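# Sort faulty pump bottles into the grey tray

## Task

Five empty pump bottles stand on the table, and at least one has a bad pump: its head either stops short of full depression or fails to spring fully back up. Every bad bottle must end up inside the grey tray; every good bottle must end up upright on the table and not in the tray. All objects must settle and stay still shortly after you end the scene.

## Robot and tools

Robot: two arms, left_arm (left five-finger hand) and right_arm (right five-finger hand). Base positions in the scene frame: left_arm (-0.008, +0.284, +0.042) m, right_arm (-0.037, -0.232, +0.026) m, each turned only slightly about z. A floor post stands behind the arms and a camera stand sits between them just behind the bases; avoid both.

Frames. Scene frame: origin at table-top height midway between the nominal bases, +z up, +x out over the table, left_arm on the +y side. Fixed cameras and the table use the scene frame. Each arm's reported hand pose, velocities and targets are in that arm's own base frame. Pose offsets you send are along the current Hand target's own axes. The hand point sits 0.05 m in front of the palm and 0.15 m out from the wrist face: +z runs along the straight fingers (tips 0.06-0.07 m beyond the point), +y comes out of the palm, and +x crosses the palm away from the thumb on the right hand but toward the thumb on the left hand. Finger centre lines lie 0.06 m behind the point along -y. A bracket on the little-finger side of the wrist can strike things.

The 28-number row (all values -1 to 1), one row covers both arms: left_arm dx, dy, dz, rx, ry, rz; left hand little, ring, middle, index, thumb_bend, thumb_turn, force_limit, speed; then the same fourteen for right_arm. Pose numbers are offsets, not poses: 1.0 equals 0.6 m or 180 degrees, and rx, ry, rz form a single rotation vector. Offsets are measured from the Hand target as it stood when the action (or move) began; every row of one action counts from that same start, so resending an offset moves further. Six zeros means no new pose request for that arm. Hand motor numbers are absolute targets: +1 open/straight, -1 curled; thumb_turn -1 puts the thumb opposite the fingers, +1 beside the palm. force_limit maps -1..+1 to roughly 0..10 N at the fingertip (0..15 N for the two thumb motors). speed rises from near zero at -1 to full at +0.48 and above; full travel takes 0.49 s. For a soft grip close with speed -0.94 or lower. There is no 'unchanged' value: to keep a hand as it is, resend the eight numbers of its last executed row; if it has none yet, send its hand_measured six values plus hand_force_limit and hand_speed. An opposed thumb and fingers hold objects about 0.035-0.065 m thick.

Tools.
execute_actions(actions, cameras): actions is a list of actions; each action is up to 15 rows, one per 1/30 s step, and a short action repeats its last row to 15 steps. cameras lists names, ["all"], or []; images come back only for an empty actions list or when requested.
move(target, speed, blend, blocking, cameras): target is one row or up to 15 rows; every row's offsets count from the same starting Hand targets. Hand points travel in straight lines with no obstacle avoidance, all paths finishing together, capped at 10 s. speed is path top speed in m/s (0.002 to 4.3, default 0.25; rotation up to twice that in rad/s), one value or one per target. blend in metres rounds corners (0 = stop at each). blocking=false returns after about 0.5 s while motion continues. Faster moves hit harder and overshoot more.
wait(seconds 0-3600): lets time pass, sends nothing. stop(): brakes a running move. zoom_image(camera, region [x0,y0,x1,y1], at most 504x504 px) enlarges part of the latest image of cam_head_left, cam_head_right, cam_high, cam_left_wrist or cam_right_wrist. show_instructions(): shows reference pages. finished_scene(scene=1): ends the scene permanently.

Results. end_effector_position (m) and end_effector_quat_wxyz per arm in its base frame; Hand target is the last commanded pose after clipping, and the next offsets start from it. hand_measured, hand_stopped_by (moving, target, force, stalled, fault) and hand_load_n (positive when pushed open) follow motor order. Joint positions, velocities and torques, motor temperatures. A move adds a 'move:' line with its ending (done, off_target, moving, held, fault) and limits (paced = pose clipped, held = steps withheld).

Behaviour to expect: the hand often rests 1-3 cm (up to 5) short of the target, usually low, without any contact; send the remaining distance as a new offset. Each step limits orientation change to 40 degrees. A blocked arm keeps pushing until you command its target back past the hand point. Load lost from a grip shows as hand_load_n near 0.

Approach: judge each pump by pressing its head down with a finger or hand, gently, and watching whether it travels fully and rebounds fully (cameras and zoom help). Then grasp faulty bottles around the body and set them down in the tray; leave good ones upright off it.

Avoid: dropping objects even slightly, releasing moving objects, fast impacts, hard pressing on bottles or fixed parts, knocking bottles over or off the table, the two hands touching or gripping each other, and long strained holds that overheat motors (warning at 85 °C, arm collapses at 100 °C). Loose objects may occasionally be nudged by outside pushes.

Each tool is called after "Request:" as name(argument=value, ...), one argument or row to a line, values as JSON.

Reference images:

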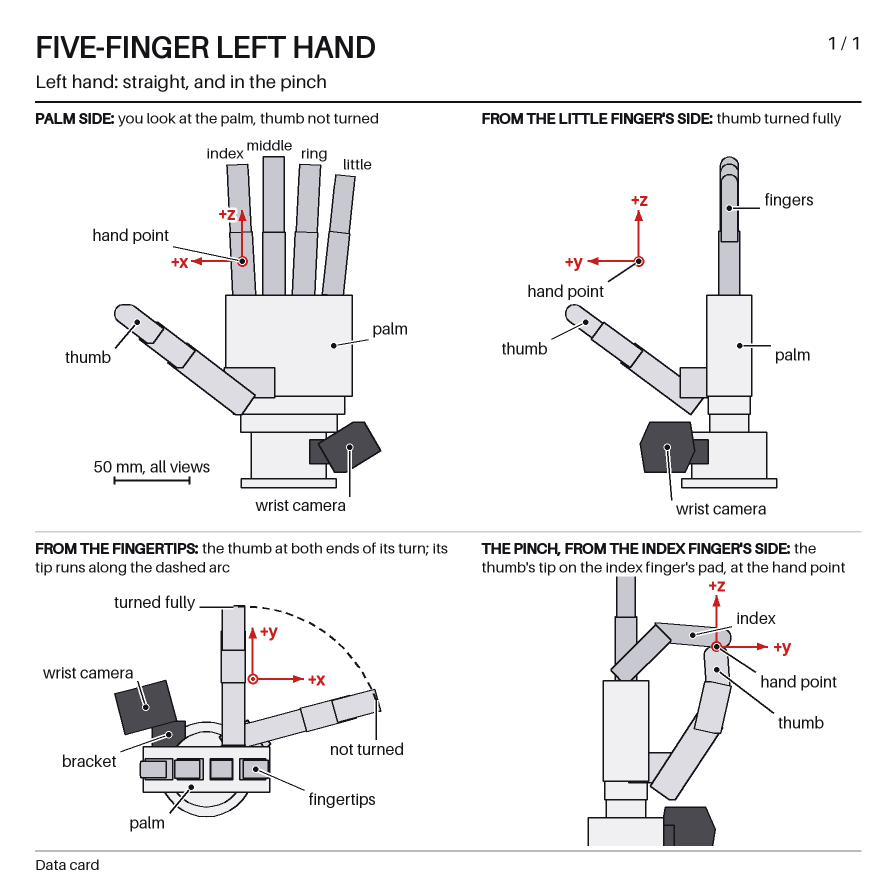

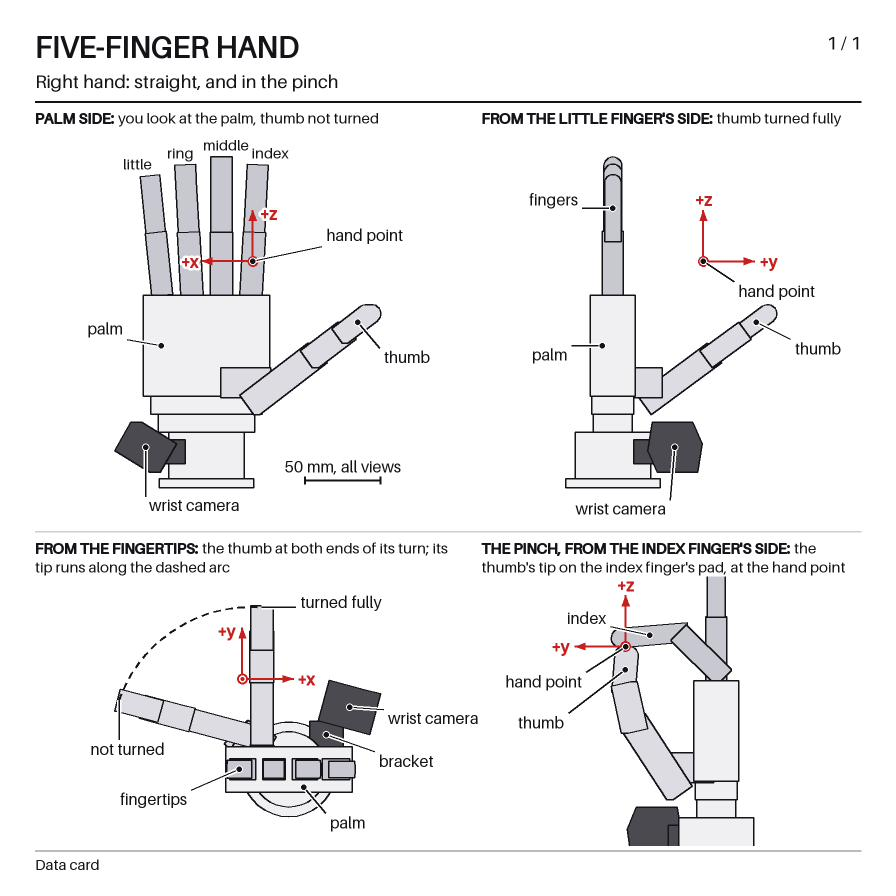

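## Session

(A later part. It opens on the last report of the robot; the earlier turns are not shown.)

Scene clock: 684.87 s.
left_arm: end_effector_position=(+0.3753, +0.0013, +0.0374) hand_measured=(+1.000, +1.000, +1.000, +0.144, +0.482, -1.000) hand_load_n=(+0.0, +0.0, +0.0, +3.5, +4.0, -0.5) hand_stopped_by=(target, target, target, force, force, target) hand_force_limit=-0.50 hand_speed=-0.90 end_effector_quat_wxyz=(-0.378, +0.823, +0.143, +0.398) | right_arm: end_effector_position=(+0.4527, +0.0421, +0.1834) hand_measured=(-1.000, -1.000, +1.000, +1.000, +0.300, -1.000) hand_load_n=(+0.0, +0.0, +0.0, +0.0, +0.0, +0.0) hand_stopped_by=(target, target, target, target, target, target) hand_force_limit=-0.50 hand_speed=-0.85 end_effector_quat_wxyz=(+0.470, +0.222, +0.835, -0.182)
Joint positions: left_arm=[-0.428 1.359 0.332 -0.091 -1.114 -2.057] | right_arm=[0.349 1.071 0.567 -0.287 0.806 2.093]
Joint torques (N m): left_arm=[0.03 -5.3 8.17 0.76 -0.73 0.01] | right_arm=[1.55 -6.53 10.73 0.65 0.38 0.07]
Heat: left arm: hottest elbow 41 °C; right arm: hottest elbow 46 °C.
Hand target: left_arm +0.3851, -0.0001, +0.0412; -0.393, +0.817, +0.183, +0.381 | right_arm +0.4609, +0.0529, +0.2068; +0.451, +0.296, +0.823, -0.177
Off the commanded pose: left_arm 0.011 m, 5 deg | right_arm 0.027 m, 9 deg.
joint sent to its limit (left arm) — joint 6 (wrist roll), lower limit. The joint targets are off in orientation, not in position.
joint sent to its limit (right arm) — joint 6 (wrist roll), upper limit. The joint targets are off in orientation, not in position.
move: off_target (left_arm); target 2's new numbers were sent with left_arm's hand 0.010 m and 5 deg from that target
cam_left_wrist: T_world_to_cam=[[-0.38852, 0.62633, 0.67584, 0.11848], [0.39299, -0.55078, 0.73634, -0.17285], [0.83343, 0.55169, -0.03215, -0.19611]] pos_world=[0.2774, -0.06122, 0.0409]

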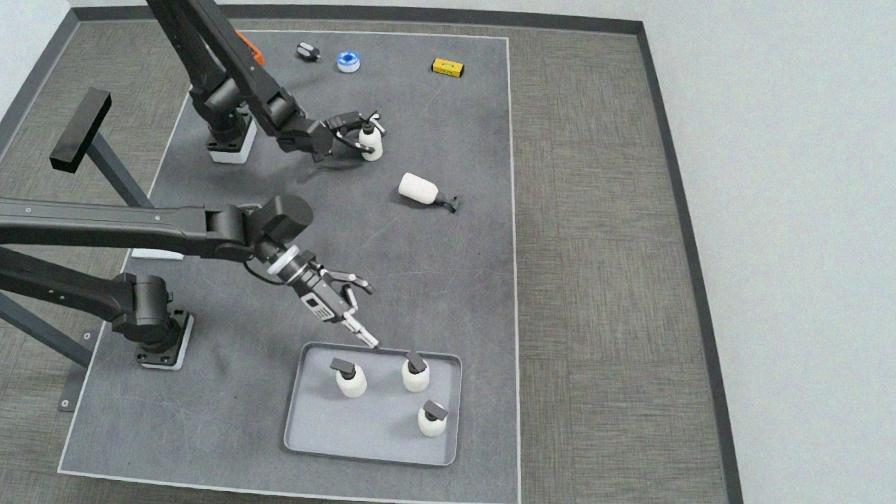

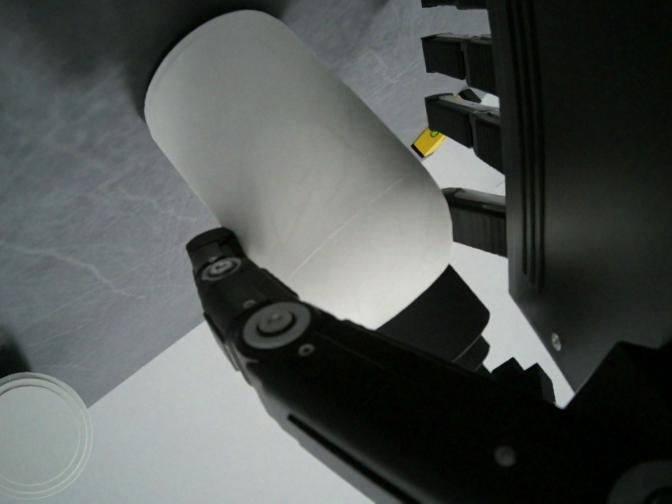

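Request:
move(
  target=[
    [0,0,0,0,0,0,1,1,1,-1,-1,-1,-0.5,-0.9,-0.1412,-0.0041,-0.0883,0,0,0,-1,-1,-1,1,1,1,0,0],
    [0,0,0,0,0,0,1,1,1,-1,-1,-1,-0.5,-0.9,-0.0398,0.1633,-0.2988,0.382,0.150,0.697,-1,-1,-1,1,1,1,0,0],
  ],
  speed=0.25,
  cameras=["cam_high","cam_head_left","cam_head_right"],
)

Scene clock: 694.47 s.
left_arm: end_effector_position=(+0.3753, +0.0013, +0.0374) hand_measured=(+1.000, +1.000, +1.000, +0.144, +0.482, -1.000) hand_load_n=(+0.0, +0.0, +0.0, +3.0, +4.0, -0.5) hand_stopped_by=(target, target, target, force, force, target) hand_force_limit=-0.50 hand_speed=-0.90 end_effector_quat_wxyz=(-0.378, +0.823, +0.143, +0.398) | right_arm: end_effector_position=(+0.4193, +0.2089, +0.3191) hand_measured=(-1.000, -1.000, -1.000, +1.000, +1.000, +1.000) hand_load_n=(+0.0, +0.0, +0.0, +0.0, +0.0, +0.0) hand_stopped_by=(target, target, target, target, target, target) hand_force_limit=0.00 hand_speed=0.00 end_effector_quat_wxyz=(+0.675, +0.588, +0.408, +0.178)
Joint positions: left_arm=[-0.428 1.359 0.332 -0.091 -1.114 -2.057] | right_arm=[0.894 1.688 0.828 1.56 1.61 2.093]
Joint torques (N m): left_arm=[0.03 -5.3 8.16 0.75 -0.73 0.01] | right_arm=[1.55 -10.93 7.75 1.26 -0.34 0.04]
Heat: left arm: hottest elbow 41 °C; right arm: hottest elbow 46 °C.
Hand target: left_arm +0.3851, -0.0001, +0.0412; -0.393, +0.817, +0.183, +0.381 | right_arm +0.4199, +0.2199, +0.3197; +0.467, +0.829, +0.282, +0.123
Off the commanded pose: left_arm 0.011 m, 5 deg | right_arm 0.011 m, 108 deg; orientation clipped.
joint sent to its limit (left arm) — joint 6 (wrist roll), lower limit. The joint targets are off in orientation, not in position.
joint sent to its limit (right arm) — joint 4 (wrist pitch), upper limit; joint 5 (wrist yaw), upper limit; joint 6 (wrist roll), upper limit. The joint targets are off in orientation, not in position.
move: off_target (right_arm); limits=paced
Images, in order (width x height): cam_head_left 896x504, cam_head_right 896x504, cam_high 896x504.

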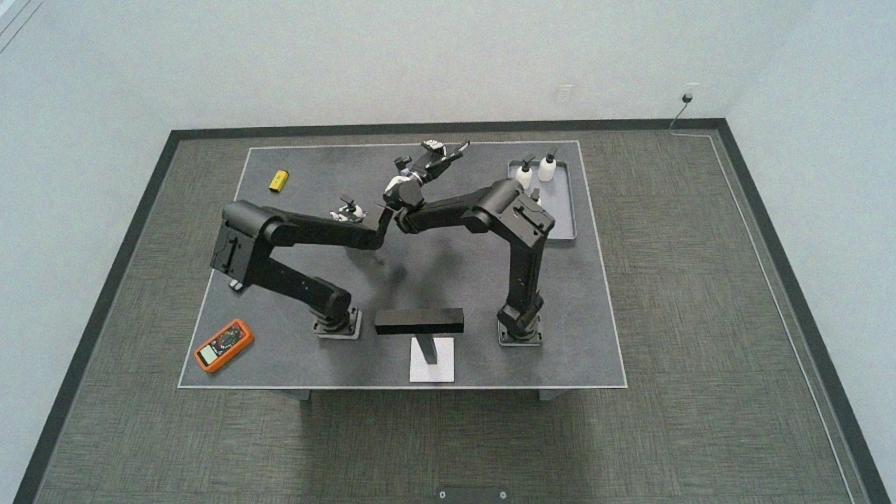

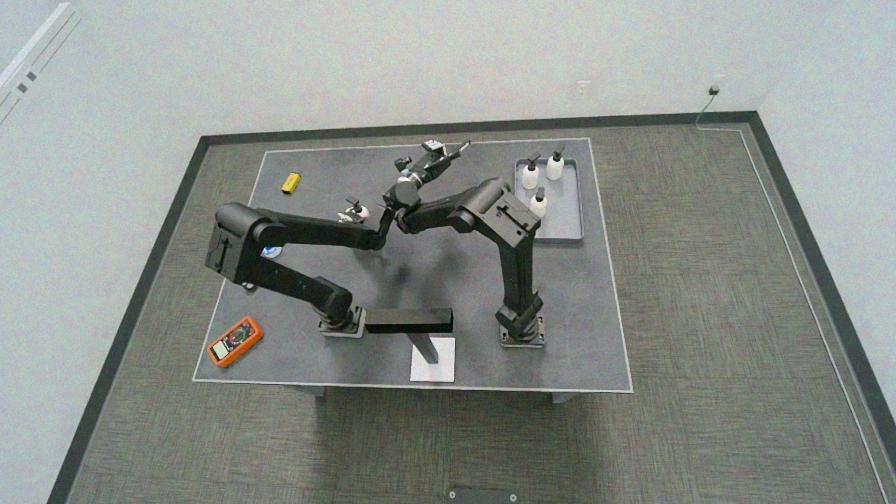

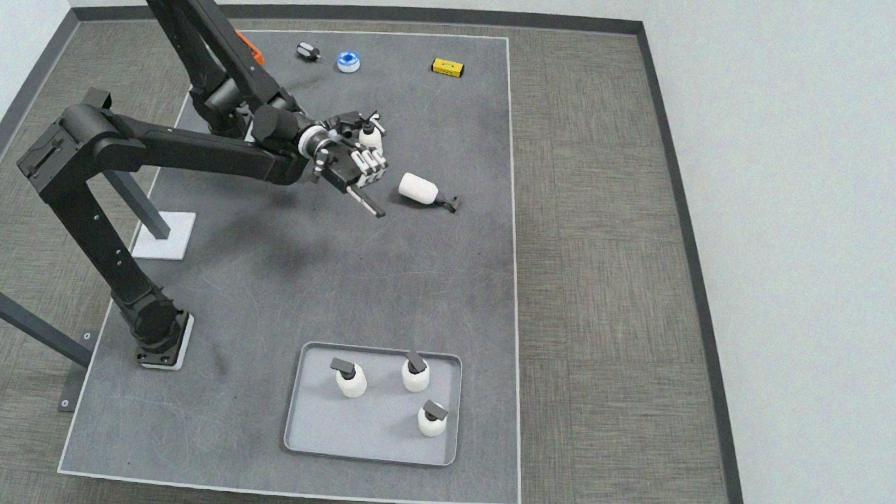

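Request:
move(
  target=[
    [0,0,0,0,0,0,1,1,1,-1,-1,-1,-0.5,-0.9,-0.095,0.0393,0.1353,-0.0608,0.0532,-0.5295,-1,-1,-1,1,1,1,0,0],
  ],
  speed=0.3,
)

Scene clock: 703.57 s.
left_arm: end_effector_position=(+0.3753, +0.0013, +0.0374) hand_measured=(+1.000, +1.000, +1.000, +0.144, +0.482, -1.000) hand_load_n=(+0.0, +0.0, +0.0, +3.5, +4.0, -0.5) hand_stopped_by=(target, target, target, force, force, target) hand_force_limit=-0.50 hand_speed=-0.90 end_effector_quat_wxyz=(-0.378, +0.823, +0.143, +0.398) | right_arm: end_effector_position=(+0.4168, +0.1254, +0.2986) hand_measured=(-1.000, -1.000, -1.000, +1.000, +1.000, +1.000) hand_load_n=(+0.0, +0.0, +0.0, +0.0, +0.0, +0.0) hand_stopped_by=(target, target, target, target, target, target) hand_force_limit=0.00 hand_speed=0.00 end_effector_quat_wxyz=(+0.627, +0.268, +0.664, -0.307)
Joint positions: left_arm=[-0.428 1.359 0.332 -0.091 -1.114 -2.057] | right_arm=[0.762 1.395 0.547 1.559 1.61 0.788]
Joint torques (N m): left_arm=[0.03 -5.3 8.16 0.76 -0.73 0.01] | right_arm=[-1.14 -7 6.2 1.28 -0.35 -0.03]
Heat: left arm: hottest elbow 41 °C; right arm: hottest elbow 45 °C.
Hand target: left_arm +0.3851, -0.0001, +0.0412; -0.393, +0.817, +0.183, +0.381 | right_arm +0.4200, +0.1199, +0.2995; +0.451, +0.296, +0.823, -0.177
Off the commanded pose: left_arm 0.011 m, 5 deg | right_arm 0.006 m, 31 deg.
joint sent to its limit (left arm) — joint 6 (wrist roll), lower limit. The joint targets are off in orientation, not in position.
joint sent to its limit (right arm) — joint 4 (wrist pitch), upper limit; joint 5 (wrist yaw), upper limit. The joint targets are off in orientation, not in position.
move: off_target (right_arm)

Request:
move(
  target=[
    [0,0,0,0,0,0,1,1,1,-1,-1,-1,-0.5,-0.9,0,0,0,-0.3322,-0.4979,-0.1274,-1,-1,-1,1,1,1,0,0],
  ],
  speed=0.3,
  cameras=["cam_high","cam_head_left"],
)

Scene clock: 714.00 s.
left_arm: end_effector_position=(+0.3753, +0.0013, +0.0374) hand_measured=(+1.000, +1.000, +1.000, +0.144, +0.482, -1.000) hand_load_n=(+0.0, +0.0, +0.0, +3.0, +4.0, -0.5) hand_stopped_by=(target, target, target, force, force, target) hand_force_limit=-0.50 hand_speed=-0.90 end_effector_quat_wxyz=(-0.378, +0.823, +0.143, +0.398) | right_arm: end_effector_position=(+0.4121, +0.1264, +0.2934) hand_measured=(-1.000, -1.000, -1.000, +1.000, +1.000, +1.000) hand_load_n=(+0.0, +0.0, +0.0, +0.0, +0.0, +0.0) hand_stopped_by=(target, target, target, target, target, target) hand_force_limit=0.00 hand_speed=0.00 end_effector_quat_wxyz=(+0.837, -0.351, +0.418, -0.034)
Joint positions: left_arm=[-0.428 1.359 0.332 -0.091 -1.114 -2.057] | right_arm=[-0.123 1.44 0.436 1.559 -0.7 1.211]
Joint torques (N m): left_arm=[0.03 -5.3 8.16 0.76 -0.73 0.01] | right_arm=[-1.03 -6.42 7.27 1.94 0.26 0.1]
Heat: left arm: hottest elbow 41 °C; right arm: hottest elbow 44 °C.
Hand target: left_arm +0.3851, -0.0001, +0.0412; -0.393, +0.817, +0.183, +0.381 | right_arm +0.4201, +0.1198, +0.2995; +0.909, -0.289, +0.300, -0.009
Off the commanded pose: left_arm 0.011 m, 5 deg | right_arm 0.012 m, 18 deg.
joint sent to its limit (left arm) — joint 6 (wrist roll), lower limit. The joint targets are off in orientation, not in position.
joint sent to its limit (right arm) — joint 4 (wrist pitch), upper limit. The joint targets are off in orientation, not in position.
move: off_target (right_arm)
Images, in order (width x height): cam_head_left 896x504, cam_high 896x504.

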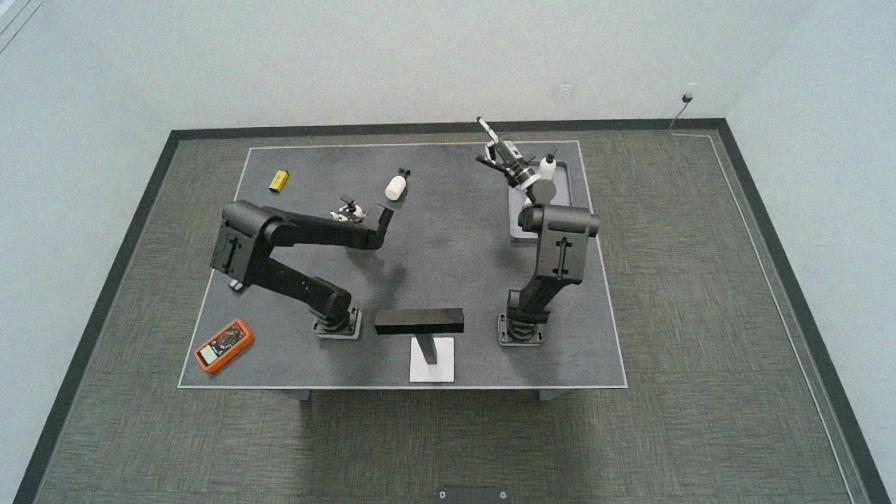

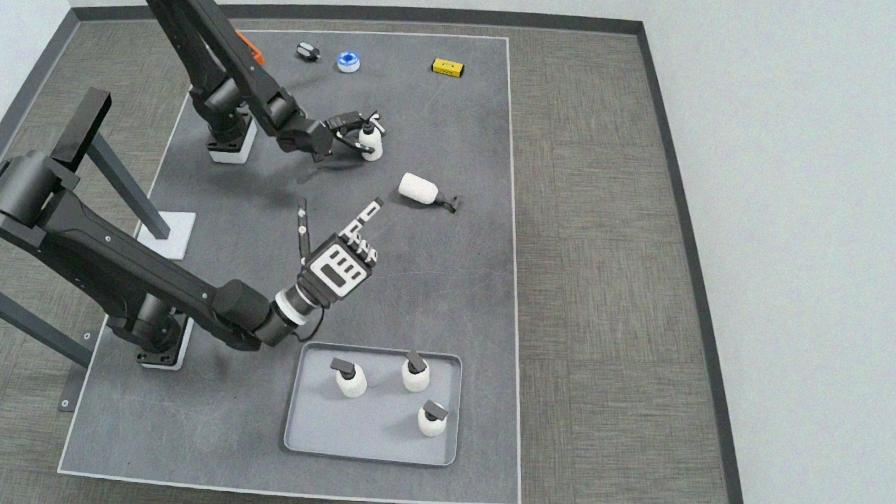

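Request:
move(
  target=[
    [0,0,0,0,0,0,1,1,1,-1,-1,-1,-0.5,-0.9,-0.0587,0.1123,0.1193,-0.1861,0.1576,-0.2672,-1,-1,-1,1,1,1,0,0],
  ],
  speed=0.3,
)

Scene clock: 719.83 s.
left_arm: end_effector_position=(+0.3753, +0.0013, +0.0374) hand_measured=(+1.000, +1.000, +1.000, +0.144, +0.482, -1.000) hand_load_n=(+0.0, +0.0, +0.0, +3.5, +4.0, -0.5) hand_stopped_by=(target, target, target, force, force, target) hand_force_limit=-0.50 hand_speed=-0.90 end_effector_quat_wxyz=(-0.378, +0.823, +0.143, +0.398) | right_arm: end_effector_position=(+0.4177, +0.2126, +0.3020) hand_measured=(-1.000, -1.000, -1.000, +1.000, +1.000, +1.000) hand_load_n=(+0.0, +0.0, +0.0, +0.0, +0.0, -0.5) hand_stopped_by=(target, target, target, target, target, target) hand_force_limit=0.00 hand_speed=0.00 end_effector_quat_wxyz=(+0.602, -0.618, +0.368, -0.346)
Joint positions: left_arm=[-0.428 1.359 0.332 -0.091 -1.114 -2.057] | right_arm=[0.332 0.893 0.637 0.219 -0.179 0.008]
Joint torques (N m): left_arm=[0.03 -5.3 8.16 0.75 -0.73 0.01] | right_arm=[1.61 -5.07 12.26 1.2 0.15 -0.09]
Heat: left arm: hottest elbow 41 °C; right arm: hottest elbow 44 °C.
Hand target: left_arm +0.3851, -0.0001, +0.0412; -0.393, +0.817, +0.183, +0.381 | right_arm +0.4200, +0.2199, +0.3293; +0.612, -0.613, +0.353, -0.354
Off the commanded pose: left_arm 0.011 m, 5 deg | right_arm 0.028 m, 2 deg.
joint sent to its limit (left arm) — joint 6 (wrist roll), lower limit. The joint targets are off in orientation, not in position.
move: off_target (right_arm)

Request:
move(
  target=[
    [0,0,0,0,0,0,1,1,1,-1,-1,-1,-0.5,-0.9,-0.3457,0.0333,0.1013,-0.4493,-0.2598,-0.2591,-1,-1,-1,1,1,1,0,0],
  ],
  speed=0.3,
  cameras=["cam_high","cam_head_left","cam_head_right"],
)

Request:
zoom_image(
  camera="cam_high",
  region=[300, 40, 440, 180],
)

Request:
zoom_image(
  camera="cam_head_left",
  region=[290, 120, 430, 260],
)

Scene clock: 725.93 s.
left_arm: end_effector_position=(+0.3753, +0.0013, +0.0374) hand_measured=(+1.000, +1.000, +1.000, +0.144, +0.482, -1.000) hand_load_n=(+0.0, +0.0, +0.0, +3.5, +4.0, -0.5) hand_stopped_by=(target, target, target, force, force, target) hand_force_limit=-0.50 hand_speed=-0.90 end_effector_quat_wxyz=(-0.378, +0.823, +0.143, +0.398) | right_arm: end_effector_position=(+0.3684, +0.4223, +0.3051) hand_measured=(-1.000, -1.000, -1.000, +1.000, +1.000, +1.000) hand_load_n=(+0.0, +0.0, +0.0, +0.0, +0.0, +0.0) hand_stopped_by=(target, target, target, target, target, target) hand_force_limit=0.00 hand_speed=0.00 end_effector_quat_wxyz=(-0.077, +0.995, -0.007, +0.064)
Joint positions: left_arm=[-0.428 1.359 0.332 -0.091 -1.114 -2.057] | right_arm=[0.88 1.896 2.197 -1.672 0.003 -0.676]
Joint torques (N m): left_arm=[0.03 -5.25 8.16 0.75 -0.73 0.01] | right_arm=[1.14 -17.55 10.65 -0.25 0.15 -0.09]
Heat: left arm: hottest elbow 41 °C; right arm: hottest elbow 45 °C.
Hand target: left_arm +0.3851, -0.0001, +0.0412; -0.393, +0.817, +0.183, +0.381 | right_arm +0.3691, +0.4299, +0.3091; +0.000, +1.000, +0.000, +0.000
Off the commanded pose: left_arm 0.011 m, 5 deg | right_arm 0.009 m, 12 deg.
joint sent to its limit (left arm) — joint 6 (wrist roll), lower limit. The joint targets are off in orientation, not in position.
joint sent to its limit (right arm) — joint 4 (wrist pitch), lower limit. The joint targets are off in orientation, not in position.
move: off_target (right_arm)
Images, in order (width x height): cam_head_left 896x504, cam_head_right 896x504, cam_high 896x504.

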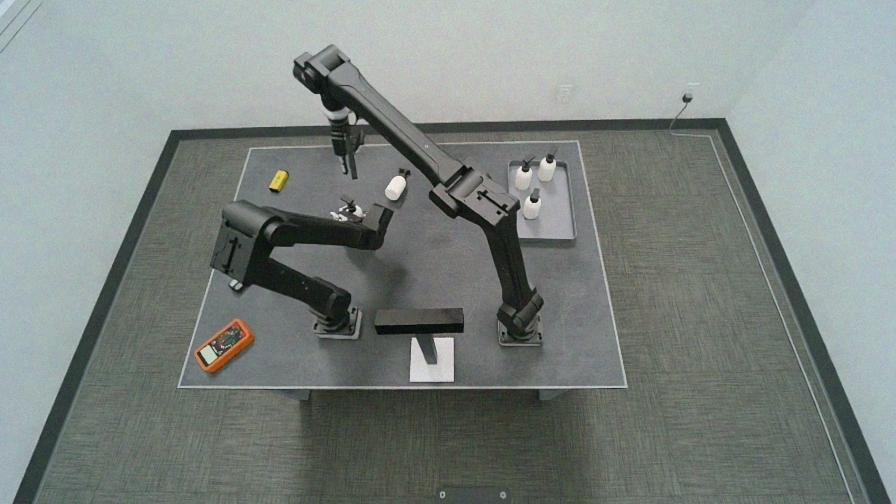

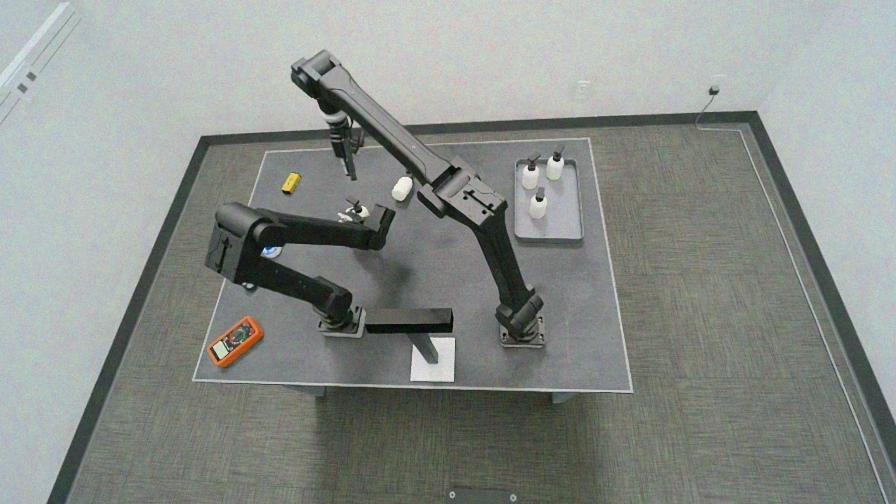

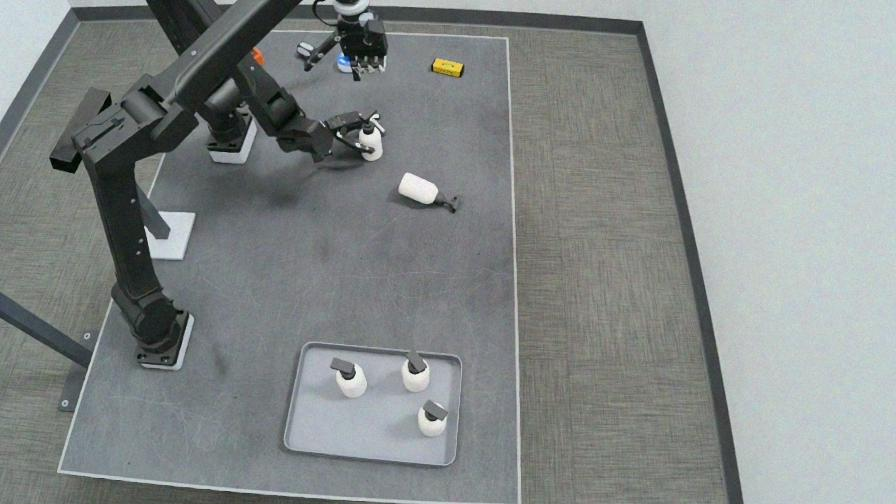

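Scaled by 3.600 from the camera's image (finer frame: 1280x720).

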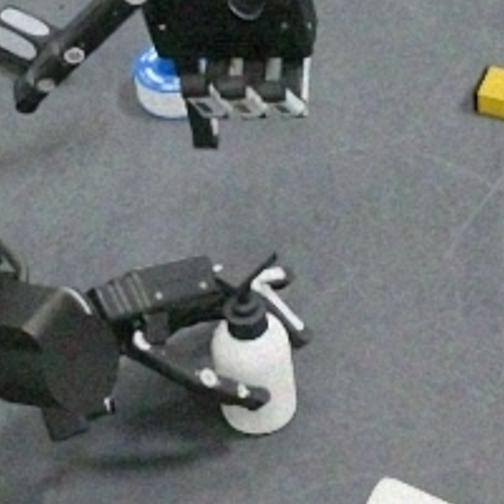

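Scaled by 3.600 from the camera's image (finer frame: 1280x720).

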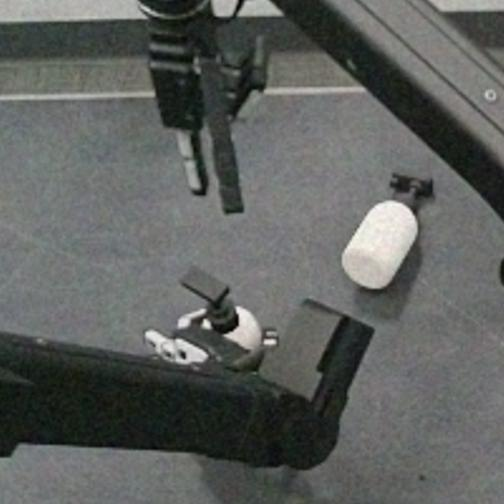

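Request:
move(
  target=[
    [0,0,0,0,0,0,1,1,1,-1,-1,-1,-0.5,-0.9,-0.0033,-0.0417,0.125,0,0,0,-1,-1,-1,1,1,1,0,0],
  ],
  speed=0.12,
  cameras=["cam_high","cam_head_left"],
)

Request:
zoom_image(
  camera="cam_high",
  region=[320, 70, 420, 170],
)

Request:
zoom_image(
  camera="cam_head_left",
  region=[310, 150, 410, 250],
)

Scene clock: 730.53 s.
left_arm: end_effector_position=(+0.3753, +0.0013, +0.0374) hand_measured=(+1.000, +1.000, +1.000, +0.144, +0.482, -1.000) hand_load_n=(+0.0, +0.0, +0.0, +3.5, +4.0, -0.5) hand_stopped_by=(target, target, target, force, force, target) hand_force_limit=-0.50 hand_speed=-0.90 end_effector_quat_wxyz=(-0.378, +0.823, +0.143, +0.398) | right_arm: end_effector_position=(+0.3701, +0.4452, +0.2306) hand_measured=(-1.000, -1.000, -1.000, +1.000, +1.000, +1.000) hand_load_n=(+0.0, +0.5, +0.0, +0.0, +0.0, +0.0) hand_stopped_by=(target, target, target, target, target, target) hand_force_limit=0.00 hand_speed=0.00 end_effector_quat_wxyz=(-0.024, +0.999, -0.002, +0.021)
Joint positions: left_arm=[-0.428 1.359 0.332 -0.091 -1.114 -2.057] | right_arm=[0.901 2.031 2.197 -1.672 0.003 -0.666]
Joint torques (N m): left_arm=[0.03 -5.3 8.16 0.76 -0.73 0.01] | right_arm=[1.55 -20.01 10.45 -0.54 0.01 0.07]
Heat: left arm: hottest elbow 41 °C; right arm: hottest elbow 45 °C.
Hand target: left_arm +0.3851, -0.0001, +0.0412; -0.393, +0.817, +0.183, +0.381 | right_arm +0.3670, +0.4550, +0.2343; +0.000, +1.000, +0.000, +0.000
Off the commanded pose: left_arm 0.011 m, 5 deg | right_arm 0.011 m, 4 deg.
joint sent to its limit (left arm) — joint 6 (wrist roll), lower limit. The joint targets are off in orientation, not in position.
joint sent to its limit (right arm) — joint 4 (wrist pitch), lower limit. The joint targets are off in orientation, not in position.
move: off_target (right_arm)
Images, in order (width x height): cam_head_left 896x504, cam_high 896x504.

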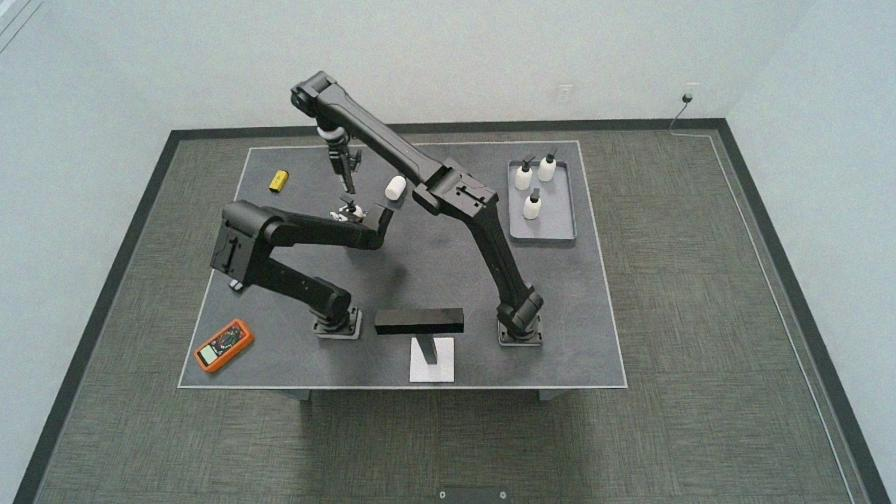

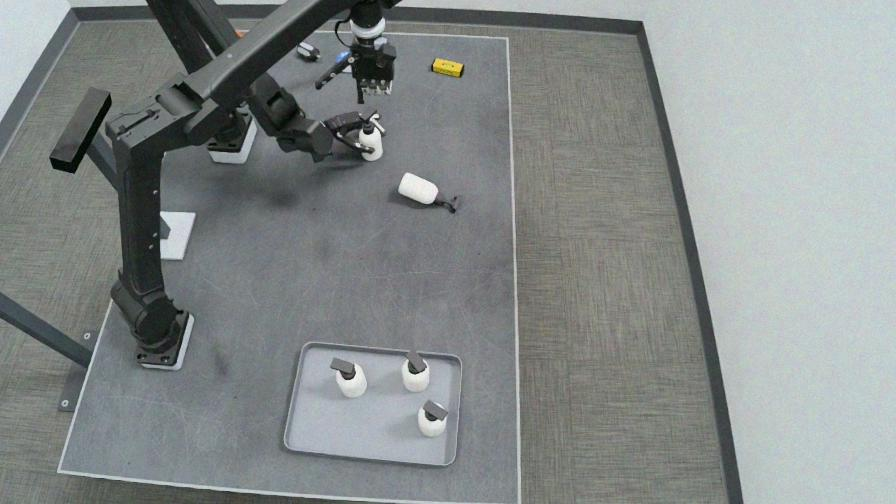

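Scaled by 5.040 from the camera's image (finer frame: 1280x720).

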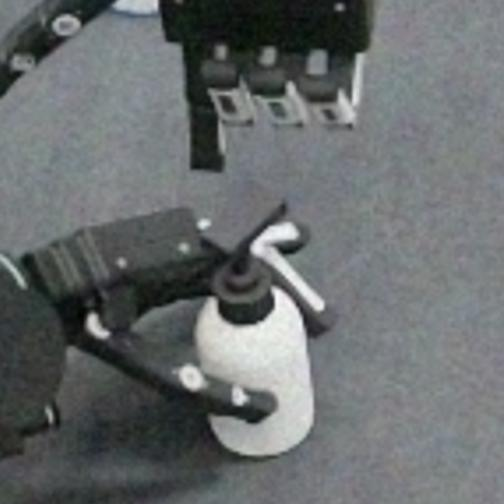

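Scaled by 5.040 from the camera's image (finer frame: 1280x720).

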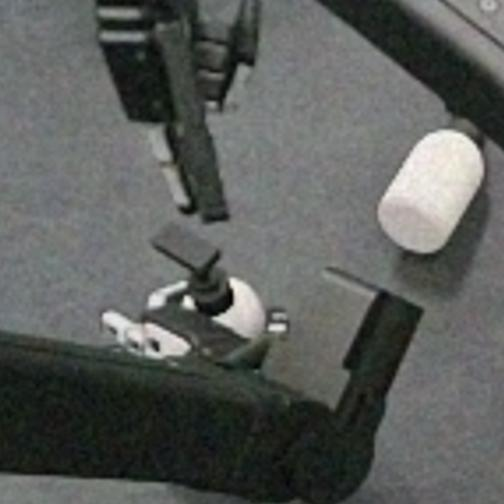

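Request:
move(
  target=[
    [0,0,0,0,0,0,1,1,1,-1,-1,-1,-0.5,-0.9,0.0158,-0.0167,0.0488,0,0,0,-1,-1,-1,1,1,1,0,0],
  ],
  speed=0.06,
  cameras=["cam_high","cam_head_left"],
)

Request:
zoom_image(
  camera="cam_high",
  region=[320, 70, 420, 170],
)

Request:
zoom_image(
  camera="cam_head_left",
  region=[310, 150, 410, 250],
)

Scene clock: 736.83 s.
left_arm: end_effector_position=(+0.3753, +0.0013, +0.0374) hand_measured=(+1.000, +1.000, +1.000, +0.144, +0.482, -1.000) hand_load_n=(+0.0, +0.0, +0.0, +3.5, +4.0, -0.5) hand_stopped_by=(target, target, target, force, force, target) hand_force_limit=-0.50 hand_speed=-0.90 end_effector_quat_wxyz=(-0.378, +0.823, +0.143, +0.398) | right_arm: end_effector_position=(+0.3783, +0.4555, +0.2011) hand_measured=(-1.000, -1.000, -1.000, +1.000, +1.000, +1.000) hand_load_n=(+0.0, +0.0, +0.0, +0.0, +0.0, +0.0) hand_stopped_by=(target, target, target, target, target, target) hand_force_limit=0.00 hand_speed=0.00 end_effector_quat_wxyz=(-0.009, +1.000, -0.002, +0.009)
Joint positions: left_arm=[-0.428 1.359 0.332 -0.091 -1.114 -2.057] | right_arm=[0.901 2.103 2.23 -1.672 0.003 -0.665]
Joint torques (N m): left_arm=[0.03 -5.3 8.17 0.75 -0.73 0.01] | right_arm=[1.26 -20.78 10.62 -0.62 -0.04 0.06]
Heat: left arm: hottest elbow 41 °C; right arm: hottest elbow 45 °C.
Hand target: left_arm +0.3851, -0.0001, +0.0412; -0.393, +0.817, +0.183, +0.381 | right_arm +0.3764, +0.4650, +0.2049; +0.000, +1.000, +0.000, +0.000
Off the commanded pose: left_arm 0.011 m, 5 deg | right_arm 0.010 m, 2 deg.
joint sent to its limit (left arm) — joint 6 (wrist roll), lower limit. The joint targets are off in orientation, not in position.
joint sent to its limit (right arm) — joint 4 (wrist pitch), lower limit. The joint targets still meet the commanded pose.
move: done
Images, in order (width x height): cam_head_left 896x504, cam_high 896x504.

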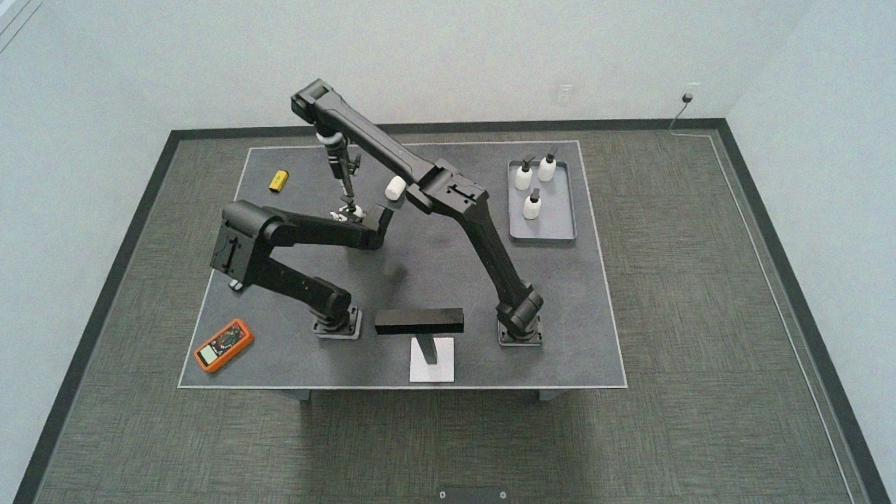

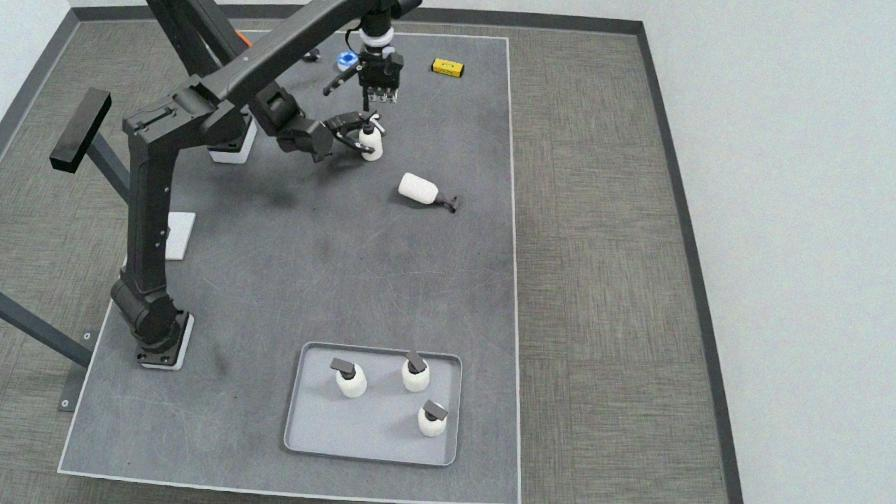

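Scaled by 5.040 from the camera's image (finer frame: 1280x720).

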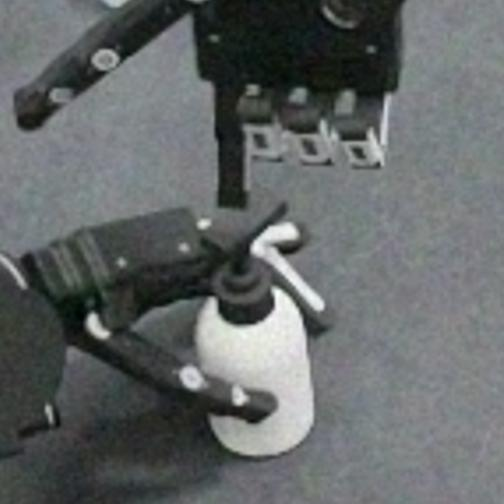

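Scaled by 5.040 from the camera's image (finer frame: 1280x720).

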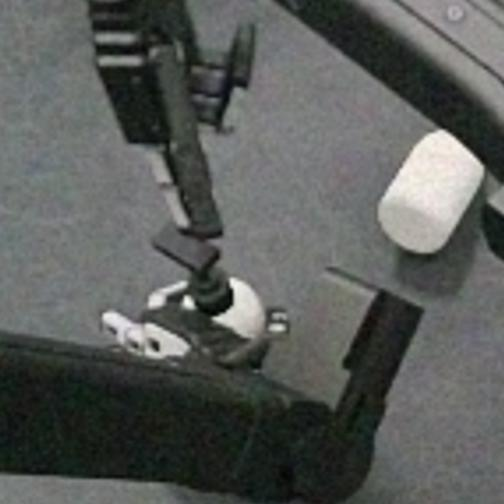

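Request:
move(
  target=[
    [0,0,0,0,0,0,1,1,1,-1,-1,-1,-0.5,-0.9,0.0033,0,0.05,0,0,0,-1,-1,-1,1,1,1,0,0],
  ],
  speed=0.05,
  cameras=["cam_high","cam_head_left"],
)

Request:
zoom_image(
  camera="cam_high",
  region=[340, 90, 400, 150],
)

Request:
zoom_image(
  camera="cam_head_left",
  region=[320, 170, 380, 230],
)

Scene clock: 739.47 s.
left_arm: end_effector_position=(+0.3753, +0.0013, +0.0374) hand_measured=(+1.000, +1.000, +1.000, +0.144, +0.482, -1.000) hand_load_n=(+0.0, +0.0, +0.0, +3.5, +4.0, -0.5) hand_stopped_by=(target, target, target, force, force, target) hand_force_limit=-0.50 hand_speed=-0.90 end_effector_quat_wxyz=(-0.378, +0.823, +0.143, +0.398) | right_arm: end_effector_position=(+0.3790, +0.4567, +0.1877) hand_measured=(-1.000, -1.000, -1.000, +1.000, +1.000, +1.000) hand_load_n=(+0.0, +0.0, +0.0, +0.0, +0.0, +0.0) hand_stopped_by=(target, target, target, target, target, target) hand_force_limit=0.00 hand_speed=0.00 end_effector_quat_wxyz=(-0.001, +1.000, -0.002, +0.002)
Joint positions: left_arm=[-0.428 1.359 0.332 -0.091 -1.114 -2.057] | right_arm=[0.901 2.124 2.226 -1.669 0.002 -0.665]
Joint torques (N m): left_arm=[0.03 -5.3 8.16 0.76 -0.73 0.01] | right_arm=[1.03 -20.54 7.94 0.51 -0.04 0.04]
Heat: left arm: hottest elbow 41 °C; right arm: hottest elbow 45 °C.
Hand target: left_arm +0.3851, -0.0001, +0.0412; -0.393, +0.817, +0.183, +0.381 | right_arm +0.3784, +0.4650, +0.1748; +0.000, +1.000, +0.000, +0.000
Off the commanded pose: left_arm 0.011 m, 5 deg | right_arm 0.015 m, 0 deg.
joint sent to its limit (left arm) — joint 6 (wrist roll), lower limit. The joint targets are off in orientation, not in position.
move: off_target (right_arm)
Images, in order (width x height): cam_head_left 896x504, cam_high 896x504.

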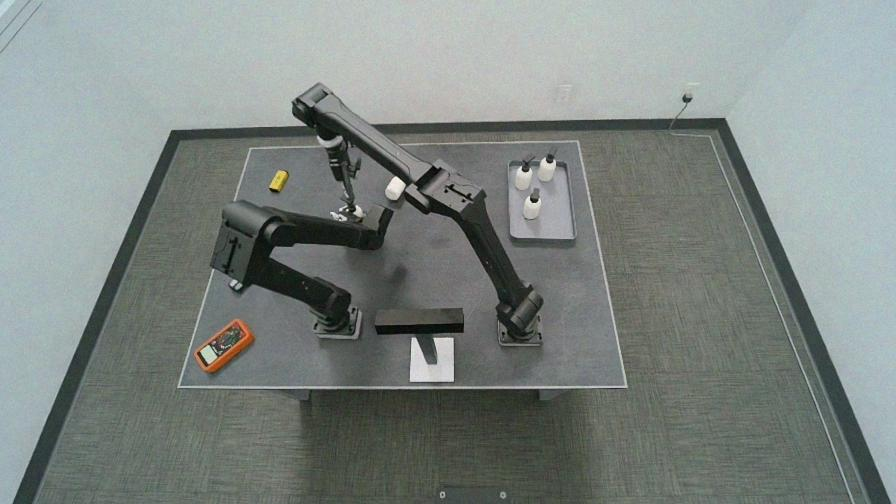

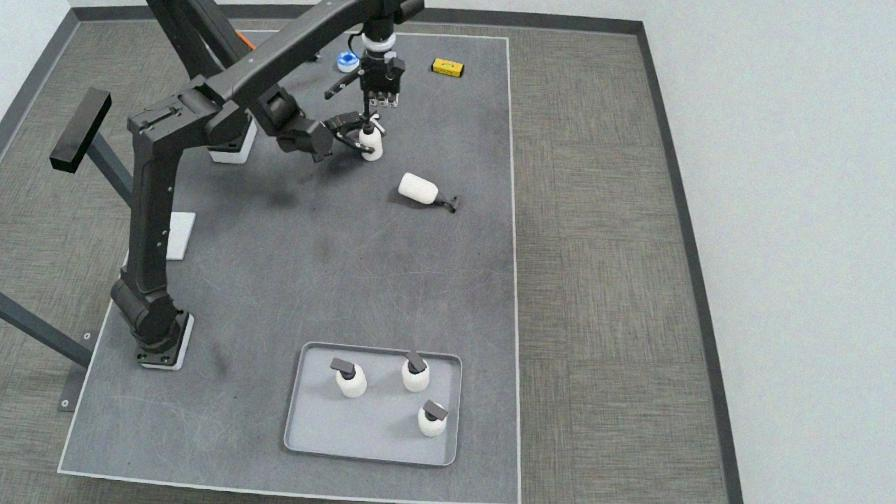

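Scaled by 8.400 from the camera's image (finer frame: 1280x720).

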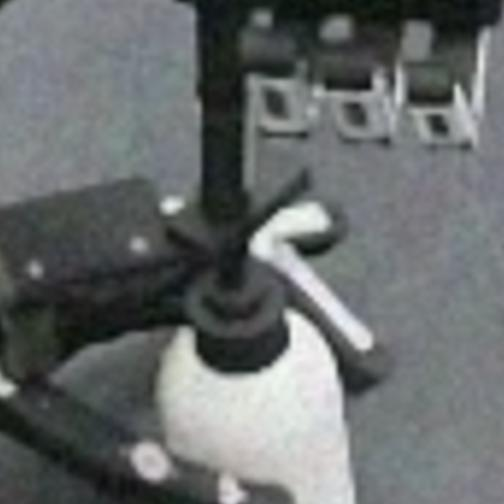

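Scaled by 8.400 from the camera's image (finer frame: 1280x720).

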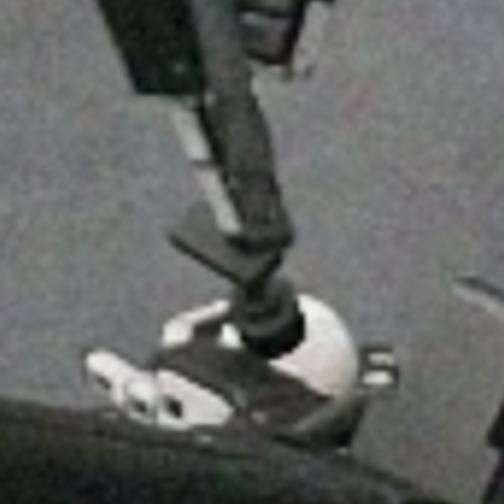

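Request:
move(
  target=[
    [0,0,0,0,0,0,1,1,1,-1,-1,-1,-0.5,-0.9,0,-0.0133,-0.03,0,0,0,-1,-1,-1,1,1,1,0,0],
    [0,0,0,0,0,0,1,1,1,-1,-1,-1,-0.5,-0.9,0,-0.0133,0.0167,0,0,0,-1,-1,-1,1,1,1,0,0],
  ],
  speed=0.05,
  cameras=["cam_high","cam_head_left"],
)

Request:
zoom_image(
  camera="cam_high",
  region=[340, 90, 400, 150],
)

Request:
zoom_image(
  camera="cam_head_left",
  region=[320, 170, 380, 230],
)

Scene clock: 744.37 s.
left_arm: end_effector_position=(+0.3752, +0.0013, +0.0373) hand_measured=(+1.000, +1.000, +1.000, +0.144, +0.482, -1.000) hand_load_n=(+0.0, +0.0, +0.0, +3.5, +4.0, +0.0) hand_stopped_by=(target, target, target, force, force, target) hand_force_limit=-0.50 hand_speed=-0.90 end_effector_quat_wxyz=(-0.378, +0.823, +0.143, +0.398) | right_arm: end_effector_position=(+0.3825, +0.4624, +0.1835) hand_measured=(-1.000, -1.000, -1.000, +1.000, +1.000, +1.000) hand_load_n=(+0.0, +0.0, +0.0, +0.0, -0.5, +0.0) hand_stopped_by=(target, target, target, target, target, target) hand_force_limit=0.00 hand_speed=0.00 end_effector_quat_wxyz=(-0.005, +1.000, -0.004, +0.005)
Joint positions: left_arm=[-0.428 1.359 0.332 -0.091 -1.114 -2.057] | right_arm=[0.902 2.137 2.24 -1.659 0.002 -0.662]
Joint torques (N m): left_arm=[-0.03 -5.3 8.16 0.75 -0.73 0.01] | right_arm=[1.61 -20.19 7.57 0.62 -0.03 0.07]
Heat: left arm: hottest elbow 41 °C; right arm: hottest elbow 45 °C.
Hand target: left_arm +0.3851, -0.0001, +0.0411; -0.393, +0.817, +0.183, +0.381 | right_arm +0.3786, +0.4730, +0.1649; +0.000, +1.000, +0.000, +0.000
Off the commanded pose: left_arm 0.011 m, 5 deg | right_arm 0.022 m, 1 deg.
joint sent to its limit (left arm) — joint 6 (wrist roll), lower limit. The joint targets are off in orientation, not in position.
move: off_target (right_arm)
Images, in order (width x height): cam_head_left 896x504, cam_high 896x504.

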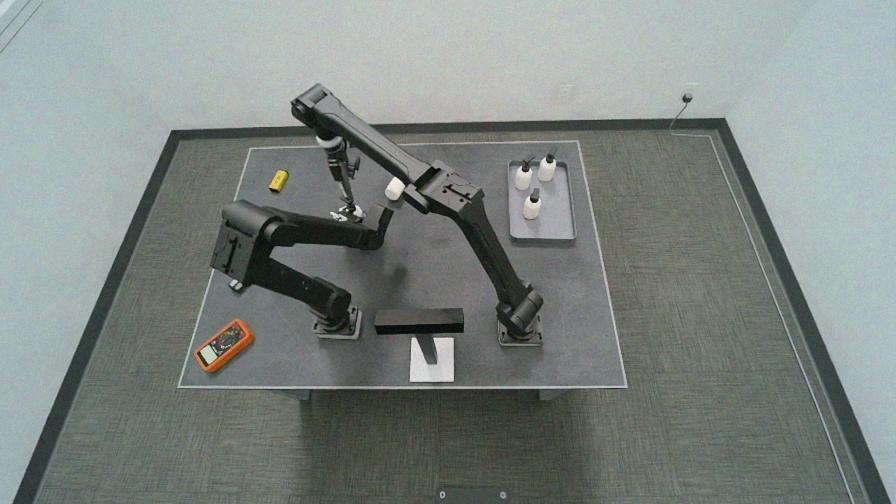

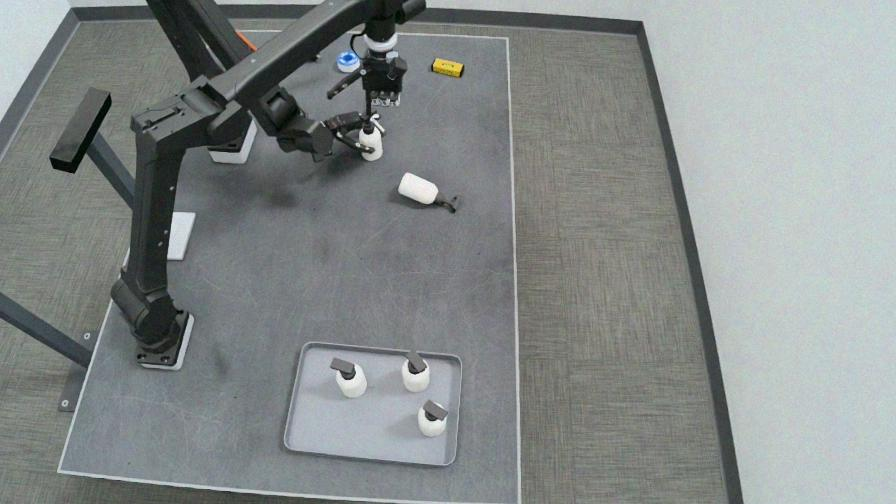

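Scaled by 8.400 from the camera's image (finer frame: 1280x720).

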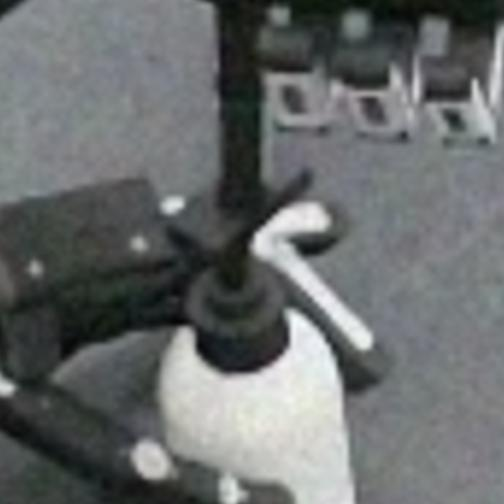

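Scaled by 8.400 from the camera's image (finer frame: 1280x720).

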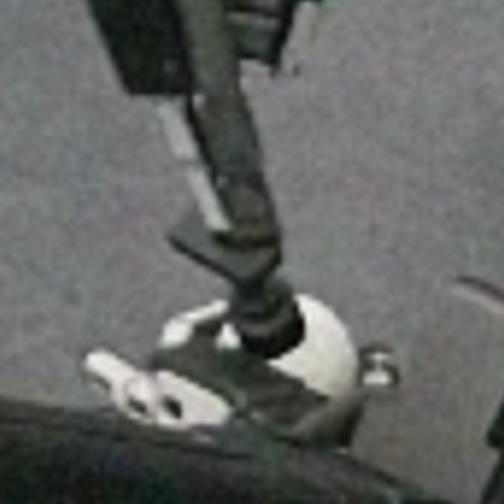

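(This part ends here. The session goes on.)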